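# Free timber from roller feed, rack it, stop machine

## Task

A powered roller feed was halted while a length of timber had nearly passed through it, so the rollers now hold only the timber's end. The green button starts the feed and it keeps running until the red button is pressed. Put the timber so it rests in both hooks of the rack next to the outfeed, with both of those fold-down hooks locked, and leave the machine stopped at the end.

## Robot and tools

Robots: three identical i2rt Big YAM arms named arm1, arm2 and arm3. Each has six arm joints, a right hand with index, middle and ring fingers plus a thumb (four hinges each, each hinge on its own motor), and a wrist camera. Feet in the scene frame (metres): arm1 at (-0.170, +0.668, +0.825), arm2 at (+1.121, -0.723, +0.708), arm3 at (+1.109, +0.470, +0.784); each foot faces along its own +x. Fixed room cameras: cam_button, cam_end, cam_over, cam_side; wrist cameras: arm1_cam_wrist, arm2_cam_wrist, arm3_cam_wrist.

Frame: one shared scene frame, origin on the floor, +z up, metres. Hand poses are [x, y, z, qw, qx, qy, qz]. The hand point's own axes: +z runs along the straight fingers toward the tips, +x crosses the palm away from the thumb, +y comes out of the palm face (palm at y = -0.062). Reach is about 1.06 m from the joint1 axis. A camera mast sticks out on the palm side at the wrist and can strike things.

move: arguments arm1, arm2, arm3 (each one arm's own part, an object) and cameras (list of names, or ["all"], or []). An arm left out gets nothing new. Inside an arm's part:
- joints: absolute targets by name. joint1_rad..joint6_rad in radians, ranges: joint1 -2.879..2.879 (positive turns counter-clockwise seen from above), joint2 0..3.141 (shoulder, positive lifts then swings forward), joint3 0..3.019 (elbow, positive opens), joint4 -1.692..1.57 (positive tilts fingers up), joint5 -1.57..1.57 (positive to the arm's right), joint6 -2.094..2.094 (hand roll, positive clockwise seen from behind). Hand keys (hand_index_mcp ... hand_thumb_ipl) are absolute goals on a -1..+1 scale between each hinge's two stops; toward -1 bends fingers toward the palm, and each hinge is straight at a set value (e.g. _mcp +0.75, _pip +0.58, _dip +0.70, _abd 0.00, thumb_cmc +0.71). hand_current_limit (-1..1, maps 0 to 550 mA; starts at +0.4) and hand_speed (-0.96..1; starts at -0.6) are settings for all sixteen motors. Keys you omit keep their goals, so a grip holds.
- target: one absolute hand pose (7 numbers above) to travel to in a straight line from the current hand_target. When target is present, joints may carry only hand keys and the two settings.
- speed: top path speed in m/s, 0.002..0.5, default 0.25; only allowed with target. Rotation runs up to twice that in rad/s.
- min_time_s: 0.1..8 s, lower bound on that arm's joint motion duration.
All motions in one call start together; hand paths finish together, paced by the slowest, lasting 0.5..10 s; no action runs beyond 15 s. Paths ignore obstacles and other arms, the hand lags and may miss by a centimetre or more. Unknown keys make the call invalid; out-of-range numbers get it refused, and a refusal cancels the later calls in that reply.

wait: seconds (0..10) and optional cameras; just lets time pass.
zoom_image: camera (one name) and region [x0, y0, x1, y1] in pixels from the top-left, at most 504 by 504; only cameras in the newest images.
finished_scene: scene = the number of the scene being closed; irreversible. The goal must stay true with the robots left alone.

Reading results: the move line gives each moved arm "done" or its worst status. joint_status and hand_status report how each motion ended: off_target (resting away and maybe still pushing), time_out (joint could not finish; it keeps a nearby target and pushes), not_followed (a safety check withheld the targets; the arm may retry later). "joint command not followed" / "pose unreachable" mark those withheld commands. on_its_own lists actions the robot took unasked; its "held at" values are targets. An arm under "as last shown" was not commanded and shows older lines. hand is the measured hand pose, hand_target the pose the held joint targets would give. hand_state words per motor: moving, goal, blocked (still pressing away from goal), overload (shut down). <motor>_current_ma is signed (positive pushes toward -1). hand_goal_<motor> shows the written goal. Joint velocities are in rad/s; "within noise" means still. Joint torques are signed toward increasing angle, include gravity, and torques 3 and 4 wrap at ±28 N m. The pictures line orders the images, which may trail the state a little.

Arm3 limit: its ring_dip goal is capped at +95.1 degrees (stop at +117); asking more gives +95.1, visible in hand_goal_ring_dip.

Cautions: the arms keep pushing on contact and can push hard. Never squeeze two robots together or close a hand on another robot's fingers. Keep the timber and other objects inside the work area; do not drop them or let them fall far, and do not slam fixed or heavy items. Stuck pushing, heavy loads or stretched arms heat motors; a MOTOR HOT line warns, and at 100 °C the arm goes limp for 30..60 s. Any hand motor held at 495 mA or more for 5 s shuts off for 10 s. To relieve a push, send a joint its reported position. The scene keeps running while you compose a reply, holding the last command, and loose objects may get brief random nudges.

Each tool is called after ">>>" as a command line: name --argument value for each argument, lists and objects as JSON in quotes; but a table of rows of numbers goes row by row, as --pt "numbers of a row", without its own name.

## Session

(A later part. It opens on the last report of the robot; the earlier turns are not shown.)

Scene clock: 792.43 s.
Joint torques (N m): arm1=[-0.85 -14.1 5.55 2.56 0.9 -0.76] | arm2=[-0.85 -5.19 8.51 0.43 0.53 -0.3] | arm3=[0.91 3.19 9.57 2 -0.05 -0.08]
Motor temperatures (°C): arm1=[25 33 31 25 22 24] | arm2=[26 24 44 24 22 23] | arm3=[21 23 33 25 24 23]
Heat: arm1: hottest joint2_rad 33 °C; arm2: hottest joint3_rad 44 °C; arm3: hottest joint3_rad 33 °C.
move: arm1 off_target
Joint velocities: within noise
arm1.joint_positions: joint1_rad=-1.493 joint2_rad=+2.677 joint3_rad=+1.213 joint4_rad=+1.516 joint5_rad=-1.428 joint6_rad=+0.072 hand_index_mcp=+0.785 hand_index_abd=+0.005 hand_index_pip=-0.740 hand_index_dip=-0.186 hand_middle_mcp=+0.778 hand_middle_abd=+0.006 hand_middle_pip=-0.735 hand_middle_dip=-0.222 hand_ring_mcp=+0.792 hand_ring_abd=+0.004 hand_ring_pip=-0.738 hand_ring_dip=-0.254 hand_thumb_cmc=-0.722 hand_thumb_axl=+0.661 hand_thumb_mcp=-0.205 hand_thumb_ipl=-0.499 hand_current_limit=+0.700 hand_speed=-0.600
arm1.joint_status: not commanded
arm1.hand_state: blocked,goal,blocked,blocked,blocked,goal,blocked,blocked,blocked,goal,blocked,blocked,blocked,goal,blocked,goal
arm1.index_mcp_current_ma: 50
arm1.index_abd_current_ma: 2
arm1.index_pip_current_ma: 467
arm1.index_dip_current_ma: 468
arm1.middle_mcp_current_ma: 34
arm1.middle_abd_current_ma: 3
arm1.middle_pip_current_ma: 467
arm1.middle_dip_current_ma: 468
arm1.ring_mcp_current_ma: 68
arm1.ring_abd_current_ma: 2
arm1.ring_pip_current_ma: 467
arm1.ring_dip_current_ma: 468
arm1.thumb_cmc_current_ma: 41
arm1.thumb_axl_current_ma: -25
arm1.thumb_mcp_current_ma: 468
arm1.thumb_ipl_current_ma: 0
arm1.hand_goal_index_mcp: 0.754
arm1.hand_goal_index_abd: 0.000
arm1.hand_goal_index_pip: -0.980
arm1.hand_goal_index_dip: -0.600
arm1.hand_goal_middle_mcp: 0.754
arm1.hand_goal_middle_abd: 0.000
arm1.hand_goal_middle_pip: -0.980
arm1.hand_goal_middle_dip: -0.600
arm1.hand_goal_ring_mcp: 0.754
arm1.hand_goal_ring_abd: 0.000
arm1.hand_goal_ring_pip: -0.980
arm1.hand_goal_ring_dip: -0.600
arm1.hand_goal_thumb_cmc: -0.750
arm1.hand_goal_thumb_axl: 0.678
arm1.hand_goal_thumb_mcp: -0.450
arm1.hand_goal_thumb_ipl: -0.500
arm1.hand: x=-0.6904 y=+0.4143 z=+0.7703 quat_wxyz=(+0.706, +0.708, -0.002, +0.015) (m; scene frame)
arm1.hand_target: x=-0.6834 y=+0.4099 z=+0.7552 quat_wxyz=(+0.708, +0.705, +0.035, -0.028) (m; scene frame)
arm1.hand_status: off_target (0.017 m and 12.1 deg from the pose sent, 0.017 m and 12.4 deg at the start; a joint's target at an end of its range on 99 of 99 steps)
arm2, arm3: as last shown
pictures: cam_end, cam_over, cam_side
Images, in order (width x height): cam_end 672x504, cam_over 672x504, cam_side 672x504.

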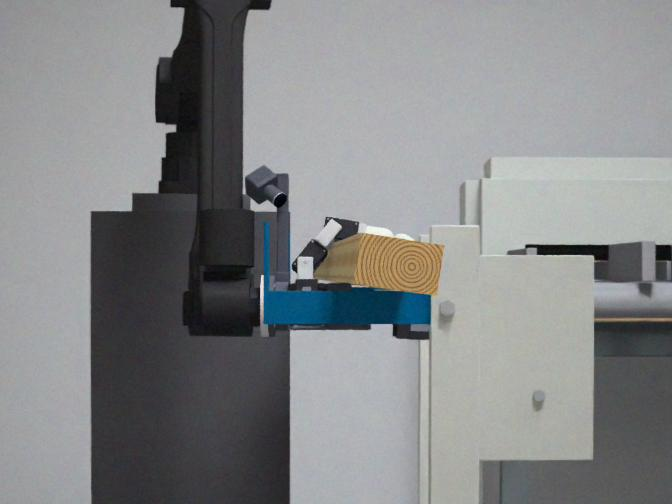

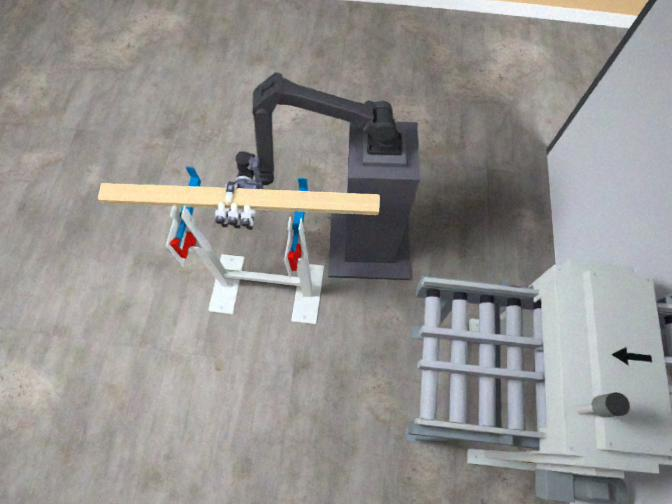

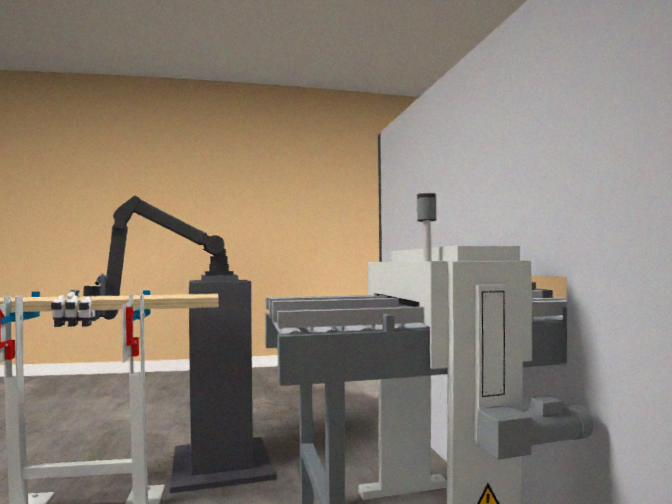

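>>> move --arm1 '{"target": [-0.684, 0.411, 0.742, 0.758, 0.650, 0.035, -0.0295], "speed": 0.03}' --cameras '["cam_end", "cam_side"]'

>>> zoom_image --camera "cam_side" --region '[0, 260, 240, 380]'

Scene clock: 801.27 s.
Joint torques (N m): arm1=[-0.91 -12.04 5.57 2.06 0.82 -0.9] | arm2=[-1.08 -5.36 8.46 0.43 0.5 -0.27] | arm3=[1.03 3.14 9.48 2.02 -0.04 -0.07]
Motor temperatures (°C): arm1=[25 33 31 25 22 24] | arm2=[26 24 44 24 22 23] | arm3=[21 23 33 25 24 23]
Heat: arm1: hottest joint2_rad 33 °C; arm2: hottest joint3_rad 44 °C; arm3: hottest joint3_rad 33 °C.
move: arm1 off_target
Joint velocities: within noise
arm1.joint_positions: joint1_rad=-1.491 joint2_rad=+2.688 joint3_rad=+1.233 joint4_rad=+1.527 joint5_rad=-1.427 joint6_rad=+0.078 hand_index_mcp=+0.785 hand_index_abd=+0.001 hand_index_pip=-0.740 hand_index_dip=-0.186 hand_middle_mcp=+0.769 hand_middle_abd=+0.001 hand_middle_pip=-0.733 hand_middle_dip=-0.222 hand_ring_mcp=+0.796 hand_ring_abd=+0.002 hand_ring_pip=-0.738 hand_ring_dip=-0.254 hand_thumb_cmc=-0.712 hand_thumb_axl=+0.660 hand_thumb_mcp=-0.205 hand_thumb_ipl=-0.499 hand_current_limit=+0.700 hand_speed=-0.600
arm1.joint_status: not commanded
arm1.hand_state: blocked,goal,blocked,blocked,goal,goal,blocked,blocked,blocked,goal,blocked,blocked,blocked,goal,blocked,goal
arm1.index_mcp_current_ma: 50
arm1.index_abd_current_ma: 0
arm1.index_pip_current_ma: 467
arm1.index_dip_current_ma: 467
arm1.middle_mcp_current_ma: 17
arm1.middle_abd_current_ma: 0
arm1.middle_pip_current_ma: 467
arm1.middle_dip_current_ma: 467
arm1.ring_mcp_current_ma: 78
arm1.ring_abd_current_ma: 1
arm1.ring_pip_current_ma: 468
arm1.ring_dip_current_ma: 468
arm1.thumb_cmc_current_ma: 64
arm1.thumb_axl_current_ma: -28
arm1.thumb_mcp_current_ma: 467
arm1.thumb_ipl_current_ma: 0
arm1.hand_goal_index_mcp: 0.754
arm1.hand_goal_index_abd: 0.000
arm1.hand_goal_index_pip: -0.980
arm1.hand_goal_index_dip: -0.600
arm1.hand_goal_middle_mcp: 0.754
arm1.hand_goal_middle_abd: 0.000
arm1.hand_goal_middle_pip: -0.980
arm1.hand_goal_middle_dip: -0.600
arm1.hand_goal_ring_mcp: 0.754
arm1.hand_goal_ring_abd: 0.000
arm1.hand_goal_ring_pip: -0.980
arm1.hand_goal_ring_dip: -0.600
arm1.hand_goal_thumb_cmc: -0.750
arm1.hand_goal_thumb_axl: 0.678
arm1.hand_goal_thumb_mcp: -0.450
arm1.hand_goal_thumb_ipl: -0.500
arm1.hand: x=-0.6936 y=+0.4130 z=+0.7690 quat_wxyz=(+0.707, +0.707, +0.003, +0.010) (m; scene frame)
arm1.hand_target: x=-0.6828 y=+0.4112 z=+0.7422 quat_wxyz=(+0.707, +0.706, +0.034, -0.028) (m; scene frame)
arm1.hand_status: off_target (0.029 m and 10.5 deg from the pose sent, 0.029 m and 11.1 deg at the start; a joint's target at an end of its range on 89 of 89 steps)
arm2, arm3: as last shown
pictures: cam_end, cam_side
Images, in order (width x height): cam_end 672x504, cam_side 672x504.

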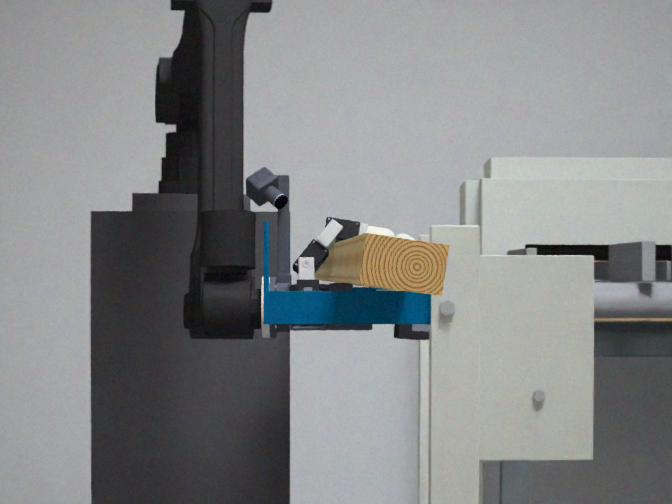

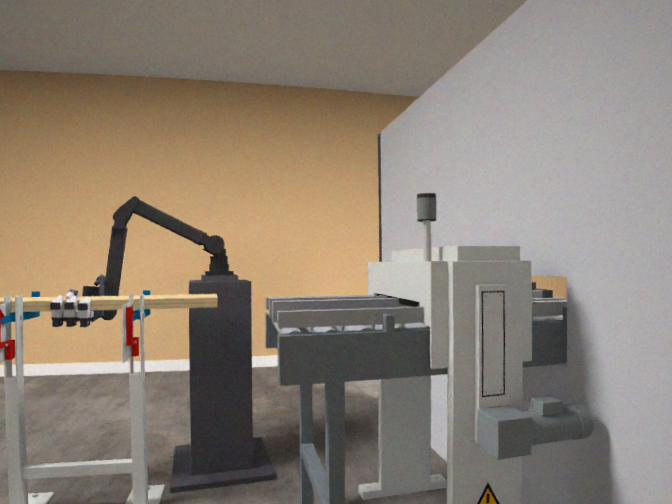

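Scaled by 2.100 from the camera's 672x504 image, which has a finer 960x720 frame.

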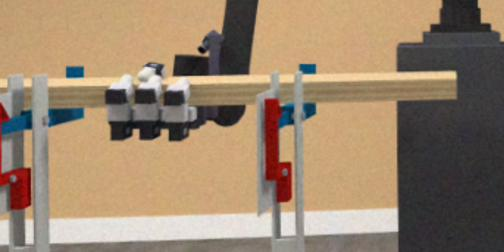

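>>> move --arm1 '{"joints": {"hand_speed": -0.75, "hand_thumb_mcp": 0.226, "hand_thumb_ipl": 0.168, "hand_thumb_cmc": -0.5}}'

>>> move --arm1 '{"joints": {"hand_index_pip": 0.577, "hand_middle_pip": 0.577, "hand_ring_pip": 0.577, "hand_index_dip": 0.696, "hand_middle_dip": 0.696, "hand_ring_dip": 0.696}}' --cameras '["cam_over", "cam_side", "cam_end"]'

Scene clock: 808.03 s.
Joint torques (N m): arm1=[-2.32 -15.38 3.37 1.76 0.04 -0.19] | arm2=[-0.67 -5.3 8.28 0.39 0.51 -0.28] | arm3=[0.97 3.14 9.52 2.02 -0.05 -0.1]
Motor temperatures (°C): arm1=[25 33 31 25 23 25] | arm2=[26 24 44 24 22 23] | arm3=[21 23 33 25 24 23]
Heat: arm1: hottest joint2_rad 33 °C; arm2: hottest joint3_rad 44 °C; arm3: hottest joint3_rad 33 °C.
move: arm1 done
Joint velocities: within noise
arm1.joint_positions: joint1_rad=-1.482 joint2_rad=+2.720 joint3_rad=+1.265 joint4_rad=+1.536 joint5_rad=-1.409 joint6_rad=-0.002 hand_index_mcp=+0.791 hand_index_abd=-0.001 hand_index_pip=-0.893 hand_index_dip=-0.560 hand_middle_mcp=+0.777 hand_middle_abd=+0.000 hand_middle_pip=-0.956 hand_middle_dip=-0.589 hand_ring_mcp=+0.772 hand_ring_abd=+0.002 hand_ring_pip=-0.978 hand_ring_dip=-0.598 hand_thumb_cmc=-0.496 hand_thumb_axl=+0.673 hand_thumb_mcp=+0.224 hand_thumb_ipl=+0.166 hand_current_limit=+0.700 hand_speed=-0.750
arm1.joint_status: all done
arm1.hand_state: blocked,goal,blocked,blocked,blocked,goal,blocked,goal,goal,goal,goal,goal,goal,goal,goal,goal
arm1.index_mcp_current_ma: 66
arm1.index_abd_current_ma: 0
arm1.index_pip_current_ma: 215
arm1.index_dip_current_ma: 69
arm1.middle_mcp_current_ma: 31
arm1.middle_abd_current_ma: 0
arm1.middle_pip_current_ma: 30
arm1.middle_dip_current_ma: 9
arm1.ring_mcp_current_ma: 23
arm1.ring_abd_current_ma: 0
arm1.ring_pip_current_ma: 1
arm1.ring_dip_current_ma: 1
arm1.thumb_cmc_current_ma: 2
arm1.thumb_axl_current_ma: -4
arm1.thumb_mcp_current_ma: -1
arm1.thumb_ipl_current_ma: -1
arm1.hand_goal_index_mcp: 0.754
arm1.hand_goal_index_abd: 0.000
arm1.hand_goal_index_pip: -0.980
arm1.hand_goal_index_dip: -0.600
arm1.hand_goal_middle_mcp: 0.754
arm1.hand_goal_middle_abd: 0.000
arm1.hand_goal_middle_pip: -0.980
arm1.hand_goal_middle_dip: -0.600
arm1.hand_goal_ring_mcp: 0.754
arm1.hand_goal_ring_abd: 0.000
arm1.hand_goal_ring_pip: -0.980
arm1.hand_goal_ring_dip: -0.600
arm1.hand_goal_thumb_cmc: -0.500
arm1.hand_goal_thumb_axl: 0.678
arm1.hand_goal_thumb_mcp: 0.226
arm1.hand_goal_thumb_ipl: 0.168
arm1.on_its_own: hand_index_pip moved -0.153 toward your old target -0.980; hand_index_dip moved -0.374 toward your old target -0.600; hand_middle_pip moved -0.224 toward your old target -0.980; hand_middle_dip moved -0.368 to your old target -0.600; hand_ring_pip moved -0.240 to your old target -0.980; hand_ring_dip moved -0.344 to your old target -0.600
arm1.hand: x=-0.6899 y=+0.4085 z=+0.7599 quat_wxyz=(+0.708, +0.705, +0.031, -0.024) (m; scene frame)
arm1.hand_target: x=-0.6827 y=+0.4118 z=+0.7420 quat_wxyz=(+0.707, +0.706, +0.033, -0.029) (m; scene frame)
arm1.hand_status: not commanded
arm2.joint_positions: joint1_rad=+0.120 joint2_rad=+1.009 joint3_rad=+1.301 joint4_rad=-1.677 joint5_rad=+0.019 joint6_rad=+1.419 hand_index_mcp=+0.755 hand_index_abd=+0.001 hand_index_pip=+0.578 hand_index_dip=+0.697 hand_middle_mcp=+0.016 hand_middle_abd=+0.000 hand_middle_pip=-0.877 hand_middle_dip=-0.717 hand_ring_mcp=+0.012 hand_ring_abd=+0.000 hand_ring_pip=-0.857 hand_ring_dip=-0.738 hand_thumb_cmc=+0.715 hand_thumb_axl=+0.677 hand_thumb_mcp=+0.223 hand_thumb_ipl=+0.168 hand_current_limit=+0.400 hand_speed=-0.600
arm2.joint_status: not commanded
arm2.hand_state: goal,goal,goal,goal,goal,goal,goal,goal,goal,goal,goal,goal,goal,goal,goal,goal
arm2.index_mcp_current_ma: 2
arm2.index_abd_current_ma: 1
arm2.index_pip_current_ma: 5
arm2.index_dip_current_ma: 1
arm2.middle_mcp_current_ma: 48
arm2.middle_abd_current_ma: 0
arm2.middle_pip_current_ma: 6
arm2.middle_dip_current_ma: 5
arm2.ring_mcp_current_ma: 36
arm2.ring_abd_current_ma: 0
arm2.ring_pip_current_ma: 7
arm2.ring_dip_current_ma: 4
arm2.thumb_cmc_current_ma: 2
arm2.thumb_axl_current_ma: -1
arm2.thumb_mcp_current_ma: -8
arm2.thumb_ipl_current_ma: -1
arm2.hand_goal_index_mcp: 0.754
arm2.hand_goal_index_abd: 0.000
arm2.hand_goal_index_pip: 0.576
arm2.hand_goal_index_dip: 0.696
arm2.hand_goal_middle_mcp: 0.000
arm2.hand_goal_middle_abd: 0.000
arm2.hand_goal_middle_pip: -0.880
arm2.hand_goal_middle_dip: -0.720
arm2.hand_goal_ring_mcp: 0.000
arm2.hand_goal_ring_abd: 0.000
arm2.hand_goal_ring_pip: -0.860
arm2.hand_goal_ring_dip: -0.740
arm2.hand_goal_thumb_cmc: 0.714
arm2.hand_goal_thumb_axl: 0.678
arm2.hand_goal_thumb_mcp: 0.226
arm2.hand_goal_thumb_ipl: 0.168
arm2.hand: x=+1.1116 y=-0.4271 z=+1.0599 quat_wxyz=(-0.067, +0.506, +0.858, +0.061) (m; scene frame)
arm2.hand_target: x=+1.1163 y=-0.4302 z=+1.0620 quat_wxyz=(-0.062, +0.502, +0.860, +0.063) (m; scene frame)
arm2.hand_status: not commanded
arm3: as last shown
pictures: none

Scene clock: 810.23 s.
Joint torques (N m): arm1=[-1.79 -15.74 3.29 1.84 -0.01 -0.05] | arm2=[-1.96 -5.71 8.42 0.39 0.5 -0.26] | arm3=[0.91 3.19 9.5 2.04 -0.03 -0.07]
Motor temperatures (°C): arm1=[25 32 31 25 23 25] | arm2=[26 24 44 24 22 23] | arm3=[21 23 33 25 24 23]
Heat: arm1: hottest joint2_rad 32 °C; arm2: hottest joint3_rad 44 °C; arm3: hottest joint3_rad 33 °C.
move: arm1 done
Joint velocities: within noise
arm1.joint_positions: joint1_rad=-1.482 joint2_rad=+2.729 joint3_rad=+1.265 joint4_rad=+1.536 joint5_rad=-1.409 joint6_rad=-0.020 hand_index_mcp=+0.773 hand_index_abd=-0.004 hand_index_pip=+0.578 hand_index_dip=+0.693 hand_middle_mcp=+0.770 hand_middle_abd=+0.000 hand_middle_pip=+0.578 hand_middle_dip=+0.694 hand_ring_mcp=+0.772 hand_ring_abd=+0.002 hand_ring_pip=+0.578 hand_ring_dip=+0.694 hand_thumb_cmc=-0.497 hand_thumb_axl=+0.676 hand_thumb_mcp=+0.224 hand_thumb_ipl=+0.166 hand_current_limit=+0.700 hand_speed=-0.750
arm1.joint_status: all done
arm1.hand_state: goal,goal,goal,goal,goal,goal,goal,goal,goal,goal,goal,goal,goal,goal,goal,goal
arm1.index_mcp_current_ma: 24
arm1.index_abd_current_ma: -2
arm1.index_pip_current_ma: 0
arm1.index_dip_current_ma: -1
arm1.middle_mcp_current_ma: 18
arm1.middle_abd_current_ma: 0
arm1.middle_pip_current_ma: 0
arm1.middle_dip_current_ma: -1
arm1.ring_mcp_current_ma: 22
arm1.ring_abd_current_ma: 0
arm1.ring_pip_current_ma: 0
arm1.ring_dip_current_ma: -1
arm1.thumb_cmc_current_ma: 1
arm1.thumb_axl_current_ma: -1
arm1.thumb_mcp_current_ma: -1
arm1.thumb_ipl_current_ma: -1
arm1.hand_goal_index_mcp: 0.754
arm1.hand_goal_index_abd: 0.000
arm1.hand_goal_index_pip: 0.578
arm1.hand_goal_index_dip: 0.696
arm1.hand_goal_middle_mcp: 0.754
arm1.hand_goal_middle_abd: 0.000
arm1.hand_goal_middle_pip: 0.578
arm1.hand_goal_middle_dip: 0.696
arm1.hand_goal_ring_mcp: 0.754
arm1.hand_goal_ring_abd: 0.000
arm1.hand_goal_ring_pip: 0.578
arm1.hand_goal_ring_dip: 0.696
arm1.hand_goal_thumb_cmc: -0.500
arm1.hand_goal_thumb_axl: 0.678
arm1.hand_goal_thumb_mcp: 0.226
arm1.hand_goal_thumb_ipl: 0.168
arm1.hand: x=-0.6865 y=+0.4088 z=+0.7553 quat_wxyz=(+0.707, +0.705, +0.034, -0.028) (m; scene frame)
arm1.hand_target: x=-0.6820 y=+0.4118 z=+0.7419 quat_wxyz=(+0.707, +0.706, +0.036, -0.031) (m; scene frame)
arm1.hand_status: not commanded
arm2, arm3: as last shown
pictures: cam_end, cam_over, cam_side
Images, in order (width x height): cam_end 672x504, cam_over 672x504, cam_side 672x504.

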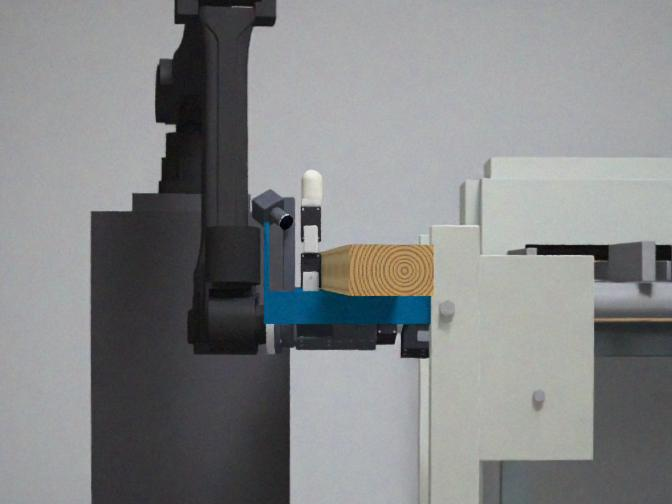

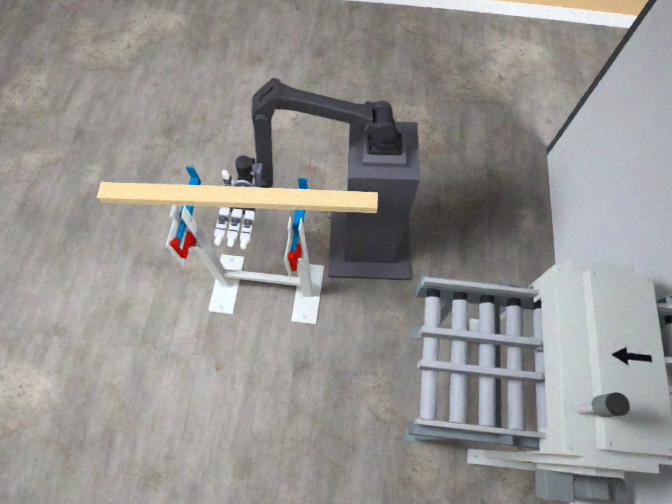

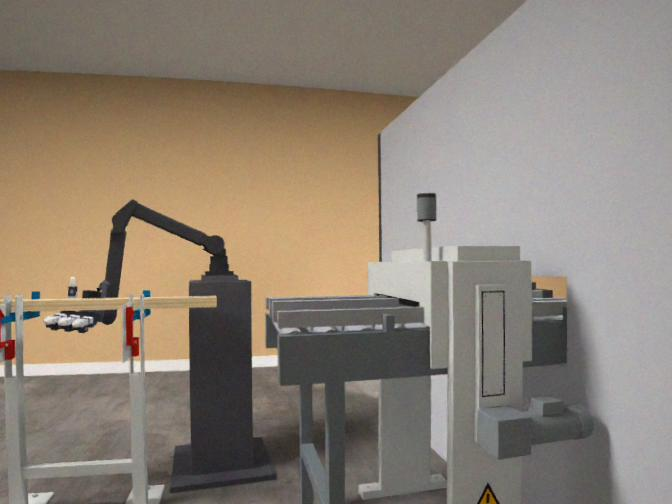

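>>> move --arm1 '{"target": [-0.68, 0.415, 0.675, 0.7065, 0.7065, 0.02, -0.02], "speed": 0.1}' --cameras '["cam_over", "cam_side", "cam_end"]'

>>> zoom_image --camera "cam_end" --region '[240, 180, 620, 420]'

>>> zoom_image --camera "cam_side" --region '[0, 260, 240, 380]'

>>> zoom_image --camera "cam_over" --region '[80, 140, 400, 300]'

Scene clock: 817.57 s.
Joint torques (N m): arm1=[-1.67 -15.62 3.23 1.91 0.08 0.02] | arm2=[-0.73 -5.36 8.39 0.54 0.53 -0.22] | arm3=[1.14 3.14 9.51 1.99 -0.04 -0.09]
Motor temperatures (°C): arm1=[25 32 31 25 22 24] | arm2=[26 24 44 24 23 23] | arm3=[21 23 33 25 24 23]
Heat: arm1: hottest joint2_rad 32 °C; arm2: hottest joint3_rad 44 °C; arm3: hottest joint3_rad 33 °C.
move: arm1 off_target
Joint velocities: within noise
arm1.joint_positions: joint1_rad=-1.482 joint2_rad=+2.890 joint3_rad=+1.382 joint4_rad=+1.536 joint5_rad=-1.409 joint6_rad=-0.025 hand_index_mcp=+0.773 hand_index_abd=-0.004 hand_index_pip=+0.578 hand_index_dip=+0.693 hand_middle_mcp=+0.770 hand_middle_abd=+0.000 hand_middle_pip=+0.578 hand_middle_dip=+0.694 hand_ring_mcp=+0.772 hand_ring_abd=+0.002 hand_ring_pip=+0.578 hand_ring_dip=+0.694 hand_thumb_cmc=-0.497 hand_thumb_axl=+0.676 hand_thumb_mcp=+0.224 hand_thumb_ipl=+0.166 hand_current_limit=+0.700 hand_speed=-0.750
arm1.joint_status: not commanded
arm1.hand_state: goal,goal,goal,goal,goal,goal,goal,goal,goal,goal,goal,goal,goal,goal,goal,goal
arm1.index_mcp_current_ma: 24
arm1.index_abd_current_ma: -2
arm1.index_pip_current_ma: 0
arm1.index_dip_current_ma: -1
arm1.middle_mcp_current_ma: 18
arm1.middle_abd_current_ma: 0
arm1.middle_pip_current_ma: 0
arm1.middle_dip_current_ma: -1
arm1.ring_mcp_current_ma: 22
arm1.ring_abd_current_ma: 0
arm1.ring_pip_current_ma: 0
arm1.ring_dip_current_ma: -1
arm1.thumb_cmc_current_ma: 1
arm1.thumb_axl_current_ma: -1
arm1.thumb_mcp_current_ma: -1
arm1.thumb_ipl_current_ma: -1
arm1.hand_goal_index_mcp: 0.754
arm1.hand_goal_index_abd: 0.000
arm1.hand_goal_index_pip: 0.578
arm1.hand_goal_index_dip: 0.696
arm1.hand_goal_middle_mcp: 0.754
arm1.hand_goal_middle_abd: 0.000
arm1.hand_goal_middle_pip: 0.578
arm1.hand_goal_middle_dip: 0.696
arm1.hand_goal_ring_mcp: 0.754
arm1.hand_goal_ring_abd: 0.000
arm1.hand_goal_ring_pip: 0.578
arm1.hand_goal_ring_dip: 0.696
arm1.hand_goal_thumb_cmc: -0.500
arm1.hand_goal_thumb_axl: 0.678
arm1.hand_goal_thumb_mcp: 0.226
arm1.hand_goal_thumb_ipl: 0.168
arm1.hand: x=-0.6825 y=+0.4100 z=+0.6875 quat_wxyz=(+0.705, +0.708, +0.021, -0.014) (m; scene frame)
arm1.hand_target: x=-0.6798 y=+0.4151 z=+0.6755 quat_wxyz=(+0.705, +0.709, +0.018, -0.018) (m; scene frame)
arm1.hand_status: off_target (0.014 m and 0.8 deg from the pose sent, 0.081 m and 1.9 deg at the start; a joint's target at an end of its range on 21 of 45 steps)
arm2: as last shown
arm3.joint_positions: joint1_rad=+0.572 joint2_rad=+0.577 joint3_rad=+1.415 joint4_rad=-1.384 joint5_rad=-0.038 joint6_rad=+1.105 hand_index_mcp=+0.754 hand_index_abd=+0.000 hand_index_pip=+0.577 hand_index_dip=+0.696 hand_middle_mcp=+0.754 hand_middle_abd=+0.000 hand_middle_pip=+0.577 hand_middle_dip=+0.696 hand_ring_mcp=+0.754 hand_ring_abd=+0.000 hand_ring_pip=+0.577 hand_ring_dip=+0.696 hand_thumb_cmc=+0.714 hand_thumb_axl=+0.677 hand_thumb_mcp=+0.226 hand_thumb_ipl=+0.168 hand_current_limit=+0.400 hand_speed=-0.600
arm3.joint_status: not commanded
arm3.hand_state: goal,goal,goal,goal,goal,goal,goal,goal,goal,goal,goal,goal,goal,goal,goal,goal
arm3.index_mcp_current_ma: 0
arm3.index_abd_current_ma: 0
arm3.index_pip_current_ma: 0
arm3.index_dip_current_ma: 0
arm3.middle_mcp_current_ma: 0
arm3.middle_abd_current_ma: 0
arm3.middle_pip_current_ma: 0
arm3.middle_dip_current_ma: 0
arm3.ring_mcp_current_ma: 0
arm3.ring_abd_current_ma: 0
arm3.ring_pip_current_ma: 0
arm3.ring_dip_current_ma: 0
arm3.thumb_cmc_current_ma: 0
arm3.thumb_axl_current_ma: 0
arm3.thumb_mcp_current_ma: 0
arm3.thumb_ipl_current_ma: 0
arm3.hand_goal_index_mcp: 0.754
arm3.hand_goal_index_abd: 0.000
arm3.hand_goal_index_pip: 0.576
arm3.hand_goal_index_dip: 0.696
arm3.hand_goal_middle_mcp: 0.754
arm3.hand_goal_middle_abd: 0.000
arm3.hand_goal_middle_pip: 0.576
arm3.hand_goal_middle_dip: 0.696
arm3.hand_goal_ring_mcp: 0.754
arm3.hand_goal_ring_abd: 0.000
arm3.hand_goal_ring_pip: 0.576
arm3.hand_goal_ring_dip: 0.696
arm3.hand_goal_thumb_cmc: 0.714
arm3.hand_goal_thumb_axl: 0.678
arm3.hand_goal_thumb_mcp: 0.226
arm3.hand_goal_thumb_ipl: 0.168
arm3.hand: x=+1.1306 y=+0.2306 z=+1.3443 quat_wxyz=(+0.331, +0.830, -0.271, +0.359) (m; scene frame)
arm3.hand_target: x=+1.1291 y=+0.2335 z=+1.3554 quat_wxyz=(+0.339, +0.824, -0.269, +0.366) (m; scene frame)
arm3.hand_status: not commanded
pictures: cam_end, cam_over, cam_side
Images, in order (width x height): cam_end 672x504, cam_over 672x504, cam_side 672x504.

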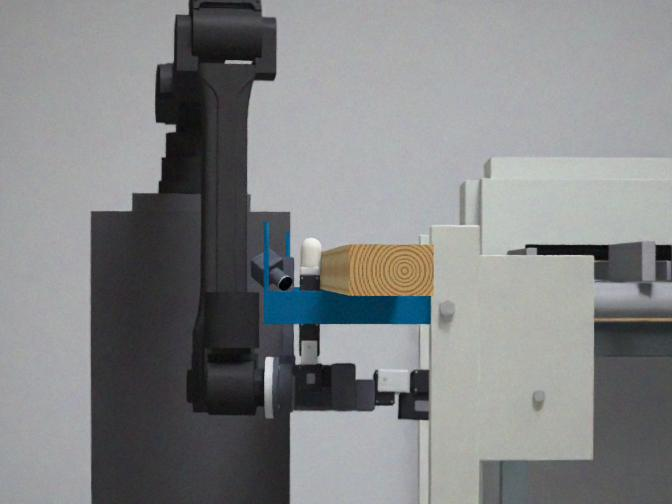

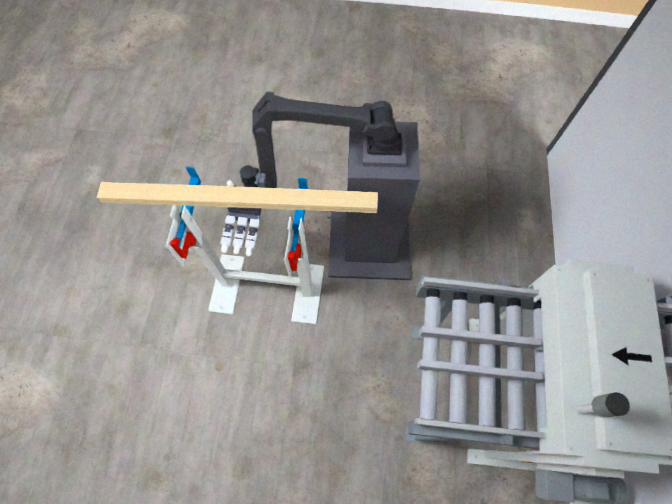

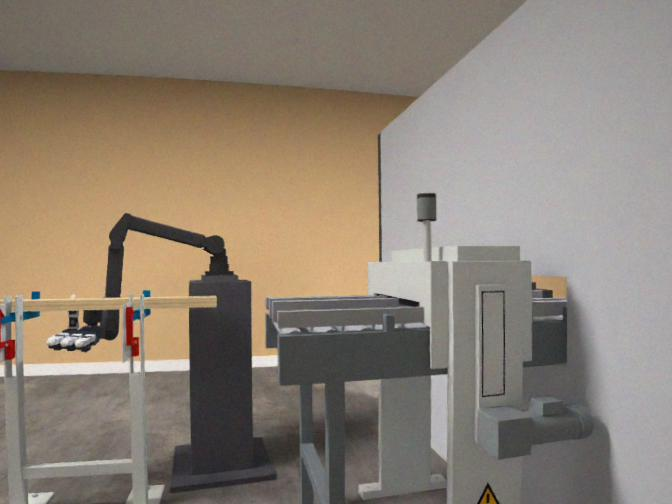

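Scaled by 1.326 from the camera's 672x504 image, which has a finer 960x720 frame.

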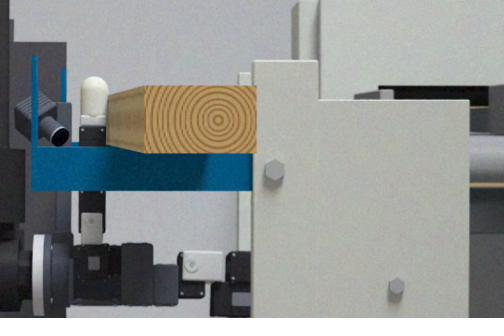

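Scaled by 2.100 from the camera's 672x504 image, which has a finer 960x720 frame.

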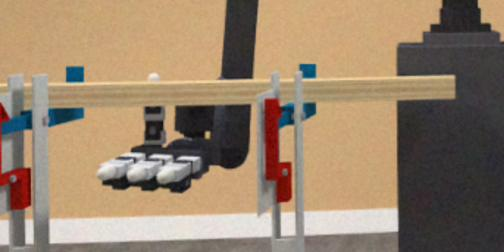

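Scaled by 1.575 from the camera's 672x504 image, which has a finer 960x720 frame.

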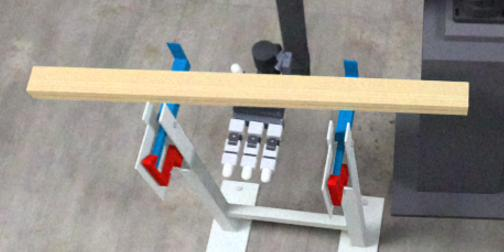

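>>> wait --seconds 1.5 --cameras '["cam_end", "cam_side", "cam_button"]'

Scene clock: 822.50 s.
Joint torques (N m): arm1=[-2.08 -15.91 3.08 2 0.11 -0.02] | arm2=[-1.85 -5.3 8.35 0.55 0.47 -0.27] | arm3=[1.2 2.9 9.54 1.99 -0.04 -0.08]
Motor temperatures (°C): arm1=[25 32 31 25 22 24] | arm2=[26 24 44 24 23 23] | arm3=[21 23 33 25 24 23]
Heat: arm1: hottest joint2_rad 32 °C; arm2: hottest joint3_rad 44 °C; arm3: hottest joint3_rad 33 °C.
Joint velocities: within noise
arm1.joint_positions: joint1_rad=-1.482 joint2_rad=+2.890 joint3_rad=+1.382 joint4_rad=+1.536 joint5_rad=-1.409 joint6_rad=-0.025 hand_index_mcp=+0.773 hand_index_abd=-0.004 hand_index_pip=+0.578 hand_index_dip=+0.693 hand_middle_mcp=+0.770 hand_middle_abd=+0.000 hand_middle_pip=+0.578 hand_middle_dip=+0.694 hand_ring_mcp=+0.772 hand_ring_abd=+0.002 hand_ring_pip=+0.578 hand_ring_dip=+0.694 hand_thumb_cmc=-0.497 hand_thumb_axl=+0.676 hand_thumb_mcp=+0.224 hand_thumb_ipl=+0.166 hand_current_limit=+0.700 hand_speed=-0.750
arm1.joint_status: not commanded
arm1.hand_state: goal,goal,goal,goal,goal,goal,goal,goal,goal,goal,goal,goal,goal,goal,goal,goal
arm1.index_mcp_current_ma: 24
arm1.index_abd_current_ma: -2
arm1.index_pip_current_ma: 0
arm1.index_dip_current_ma: -1
arm1.middle_mcp_current_ma: 18
arm1.middle_abd_current_ma: 0
arm1.middle_pip_current_ma: 0
arm1.middle_dip_current_ma: -1
arm1.ring_mcp_current_ma: 22
arm1.ring_abd_current_ma: 0
arm1.ring_pip_current_ma: 0
arm1.ring_dip_current_ma: -1
arm1.thumb_cmc_current_ma: 1
arm1.thumb_axl_current_ma: -1
arm1.thumb_mcp_current_ma: -1
arm1.thumb_ipl_current_ma: -1
arm1.hand_goal_index_mcp: 0.754
arm1.hand_goal_index_abd: 0.000
arm1.hand_goal_index_pip: 0.578
arm1.hand_goal_index_dip: 0.696
arm1.hand_goal_middle_mcp: 0.754
arm1.hand_goal_middle_abd: 0.000
arm1.hand_goal_middle_pip: 0.578
arm1.hand_goal_middle_dip: 0.696
arm1.hand_goal_ring_mcp: 0.754
arm1.hand_goal_ring_abd: 0.000
arm1.hand_goal_ring_pip: 0.578
arm1.hand_goal_ring_dip: 0.696
arm1.hand_goal_thumb_cmc: -0.500
arm1.hand_goal_thumb_axl: 0.678
arm1.hand_goal_thumb_mcp: 0.226
arm1.hand_goal_thumb_ipl: 0.168
arm1.hand: x=-0.6825 y=+0.4100 z=+0.6875 quat_wxyz=(+0.705, +0.708, +0.021, -0.014) (m; scene frame)
arm1.hand_target: x=-0.6798 y=+0.4151 z=+0.6755 quat_wxyz=(+0.705, +0.709, +0.018, -0.018) (m; scene frame)
arm1.hand_status: off_target (0.014 m and 0.8 deg from the pose sent, 0.081 m and 1.9 deg at the start; a joint's target at an end of its range on 21 of 45 steps)
arm2.joint_positions: joint1_rad=+0.120 joint2_rad=+1.009 joint3_rad=+1.301 joint4_rad=-1.677 joint5_rad=+0.019 joint6_rad=+1.419 hand_index_mcp=+0.755 hand_index_abd=+0.001 hand_index_pip=+0.578 hand_index_dip=+0.697 hand_middle_mcp=+0.016 hand_middle_abd=+0.000 hand_middle_pip=-0.877 hand_middle_dip=-0.717 hand_ring_mcp=+0.012 hand_ring_abd=+0.000 hand_ring_pip=-0.857 hand_ring_dip=-0.738 hand_thumb_cmc=+0.715 hand_thumb_axl=+0.677 hand_thumb_mcp=+0.223 hand_thumb_ipl=+0.168 hand_current_limit=+0.400 hand_speed=-0.600
arm2.joint_status: not commanded
arm2.hand_state: goal,goal,goal,goal,goal,goal,goal,goal,goal,goal,goal,goal,goal,goal,goal,goal
arm2.index_mcp_current_ma: 2
arm2.index_abd_current_ma: 1
arm2.index_pip_current_ma: 5
arm2.index_dip_current_ma: 1
arm2.middle_mcp_current_ma: 48
arm2.middle_abd_current_ma: 0
arm2.middle_pip_current_ma: 6
arm2.middle_dip_current_ma: 5
arm2.ring_mcp_current_ma: 36
arm2.ring_abd_current_ma: 0
arm2.ring_pip_current_ma: 7
arm2.ring_dip_current_ma: 4
arm2.thumb_cmc_current_ma: 2
arm2.thumb_axl_current_ma: -1
arm2.thumb_mcp_current_ma: -8
arm2.thumb_ipl_current_ma: -1
arm2.hand_goal_index_mcp: 0.754
arm2.hand_goal_index_abd: 0.000
arm2.hand_goal_index_pip: 0.576
arm2.hand_goal_index_dip: 0.696
arm2.hand_goal_middle_mcp: 0.000
arm2.hand_goal_middle_abd: 0.000
arm2.hand_goal_middle_pip: -0.880
arm2.hand_goal_middle_dip: -0.720
arm2.hand_goal_ring_mcp: 0.000
arm2.hand_goal_ring_abd: 0.000
arm2.hand_goal_ring_pip: -0.860
arm2.hand_goal_ring_dip: -0.740
arm2.hand_goal_thumb_cmc: 0.714
arm2.hand_goal_thumb_axl: 0.678
arm2.hand_goal_thumb_mcp: 0.226
arm2.hand_goal_thumb_ipl: 0.168
arm2.hand: x=+1.1116 y=-0.4271 z=+1.0599 quat_wxyz=(-0.067, +0.506, +0.858, +0.061) (m; scene frame)
arm2.hand_target: x=+1.1163 y=-0.4302 z=+1.0620 quat_wxyz=(-0.062, +0.502, +0.860, +0.063) (m; scene frame)
arm2.hand_status: not commanded
arm3.joint_positions: joint1_rad=+0.572 joint2_rad=+0.577 joint3_rad=+1.415 joint4_rad=-1.384 joint5_rad=-0.038 joint6_rad=+1.105 hand_index_mcp=+0.754 hand_index_abd=+0.000 hand_index_pip=+0.577 hand_index_dip=+0.696 hand_middle_mcp=+0.754 hand_middle_abd=+0.000 hand_middle_pip=+0.577 hand_middle_dip=+0.696 hand_ring_mcp=+0.754 hand_ring_abd=+0.000 hand_ring_pip=+0.577 hand_ring_dip=+0.696 hand_thumb_cmc=+0.714 hand_thumb_axl=+0.677 hand_thumb_mcp=+0.226 hand_thumb_ipl=+0.168 hand_current_limit=+0.400 hand_speed=-0.600
arm3.joint_status: not commanded
arm3.hand_state: goal,goal,goal,goal,goal,goal,goal,goal,goal,goal,goal,goal,goal,goal,goal,goal
arm3.index_mcp_current_ma: 0
arm3.index_abd_current_ma: 0
arm3.index_pip_current_ma: 0
arm3.index_dip_current_ma: 0
arm3.middle_mcp_current_ma: 0
arm3.middle_abd_current_ma: 0
arm3.middle_pip_current_ma: 0
arm3.middle_dip_current_ma: 0
arm3.ring_mcp_current_ma: 0
arm3.ring_abd_current_ma: 0
arm3.ring_pip_current_ma: 0
arm3.ring_dip_current_ma: 0
arm3.thumb_cmc_current_ma: 0
arm3.thumb_axl_current_ma: 0
arm3.thumb_mcp_current_ma: 0
arm3.thumb_ipl_current_ma: 0
arm3.hand_goal_index_mcp: 0.754
arm3.hand_goal_index_abd: 0.000
arm3.hand_goal_index_pip: 0.576
arm3.hand_goal_index_dip: 0.696
arm3.hand_goal_middle_mcp: 0.754
arm3.hand_goal_middle_abd: 0.000
arm3.hand_goal_middle_pip: 0.576
arm3.hand_goal_middle_dip: 0.696
arm3.hand_goal_ring_mcp: 0.754
arm3.hand_goal_ring_abd: 0.000
arm3.hand_goal_ring_pip: 0.576
arm3.hand_goal_ring_dip: 0.696
arm3.hand_goal_thumb_cmc: 0.714
arm3.hand_goal_thumb_axl: 0.678
arm3.hand_goal_thumb_mcp: 0.226
arm3.hand_goal_thumb_ipl: 0.168
arm3.hand: x=+1.1306 y=+0.2306 z=+1.3443 quat_wxyz=(+0.331, +0.830, -0.271, +0.359) (m; scene frame)
arm3.hand_target: x=+1.1291 y=+0.2335 z=+1.3554 quat_wxyz=(+0.339, +0.824, -0.269, +0.366) (m; scene frame)
arm3.hand_status: not commanded
wait: 1.50 s; at rest from the start
pictures: cam_button, cam_end, cam_side
Images, in order (width x height): cam_button 672x504, cam_end 672x504, cam_side 672x504.

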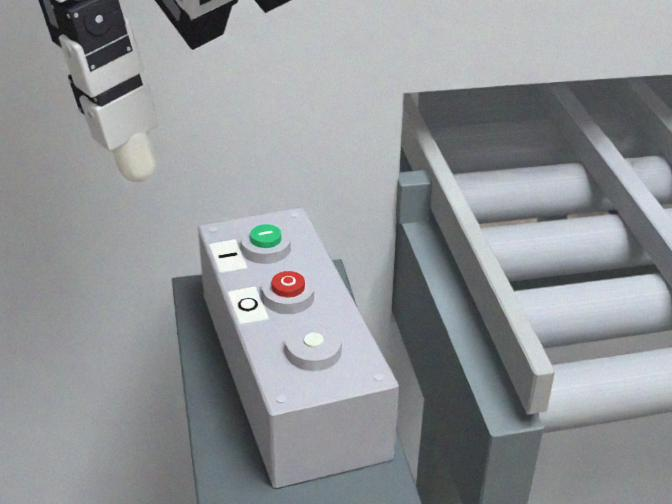

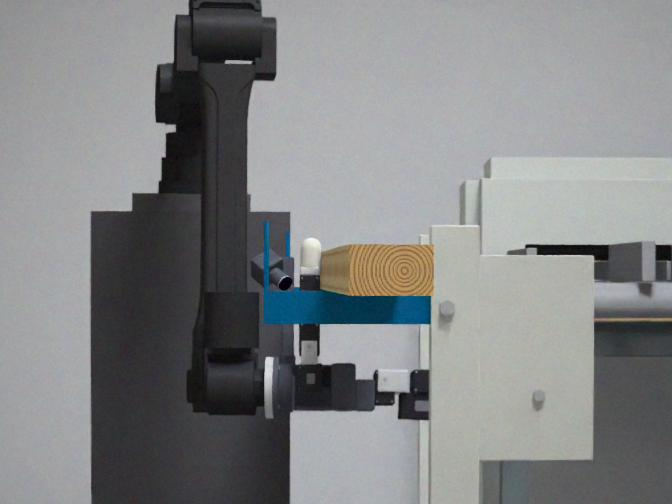

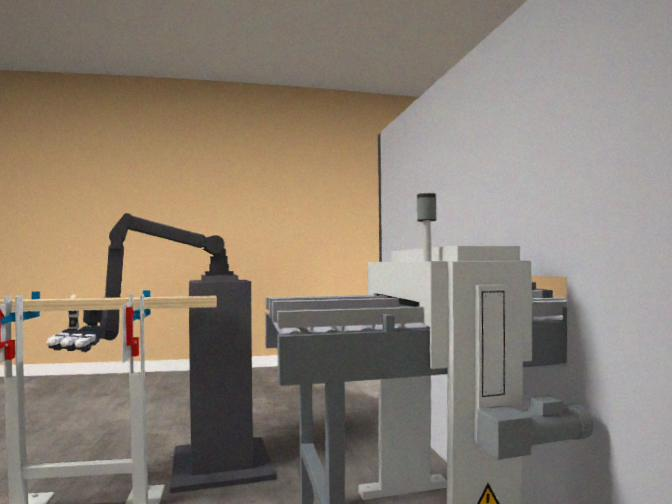

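Both hooks are level and locked with the timber lying in them. The machine's lamp is off, so it is stopped.

>>> finished_scene --scene 2

The scene is finished: the task was done.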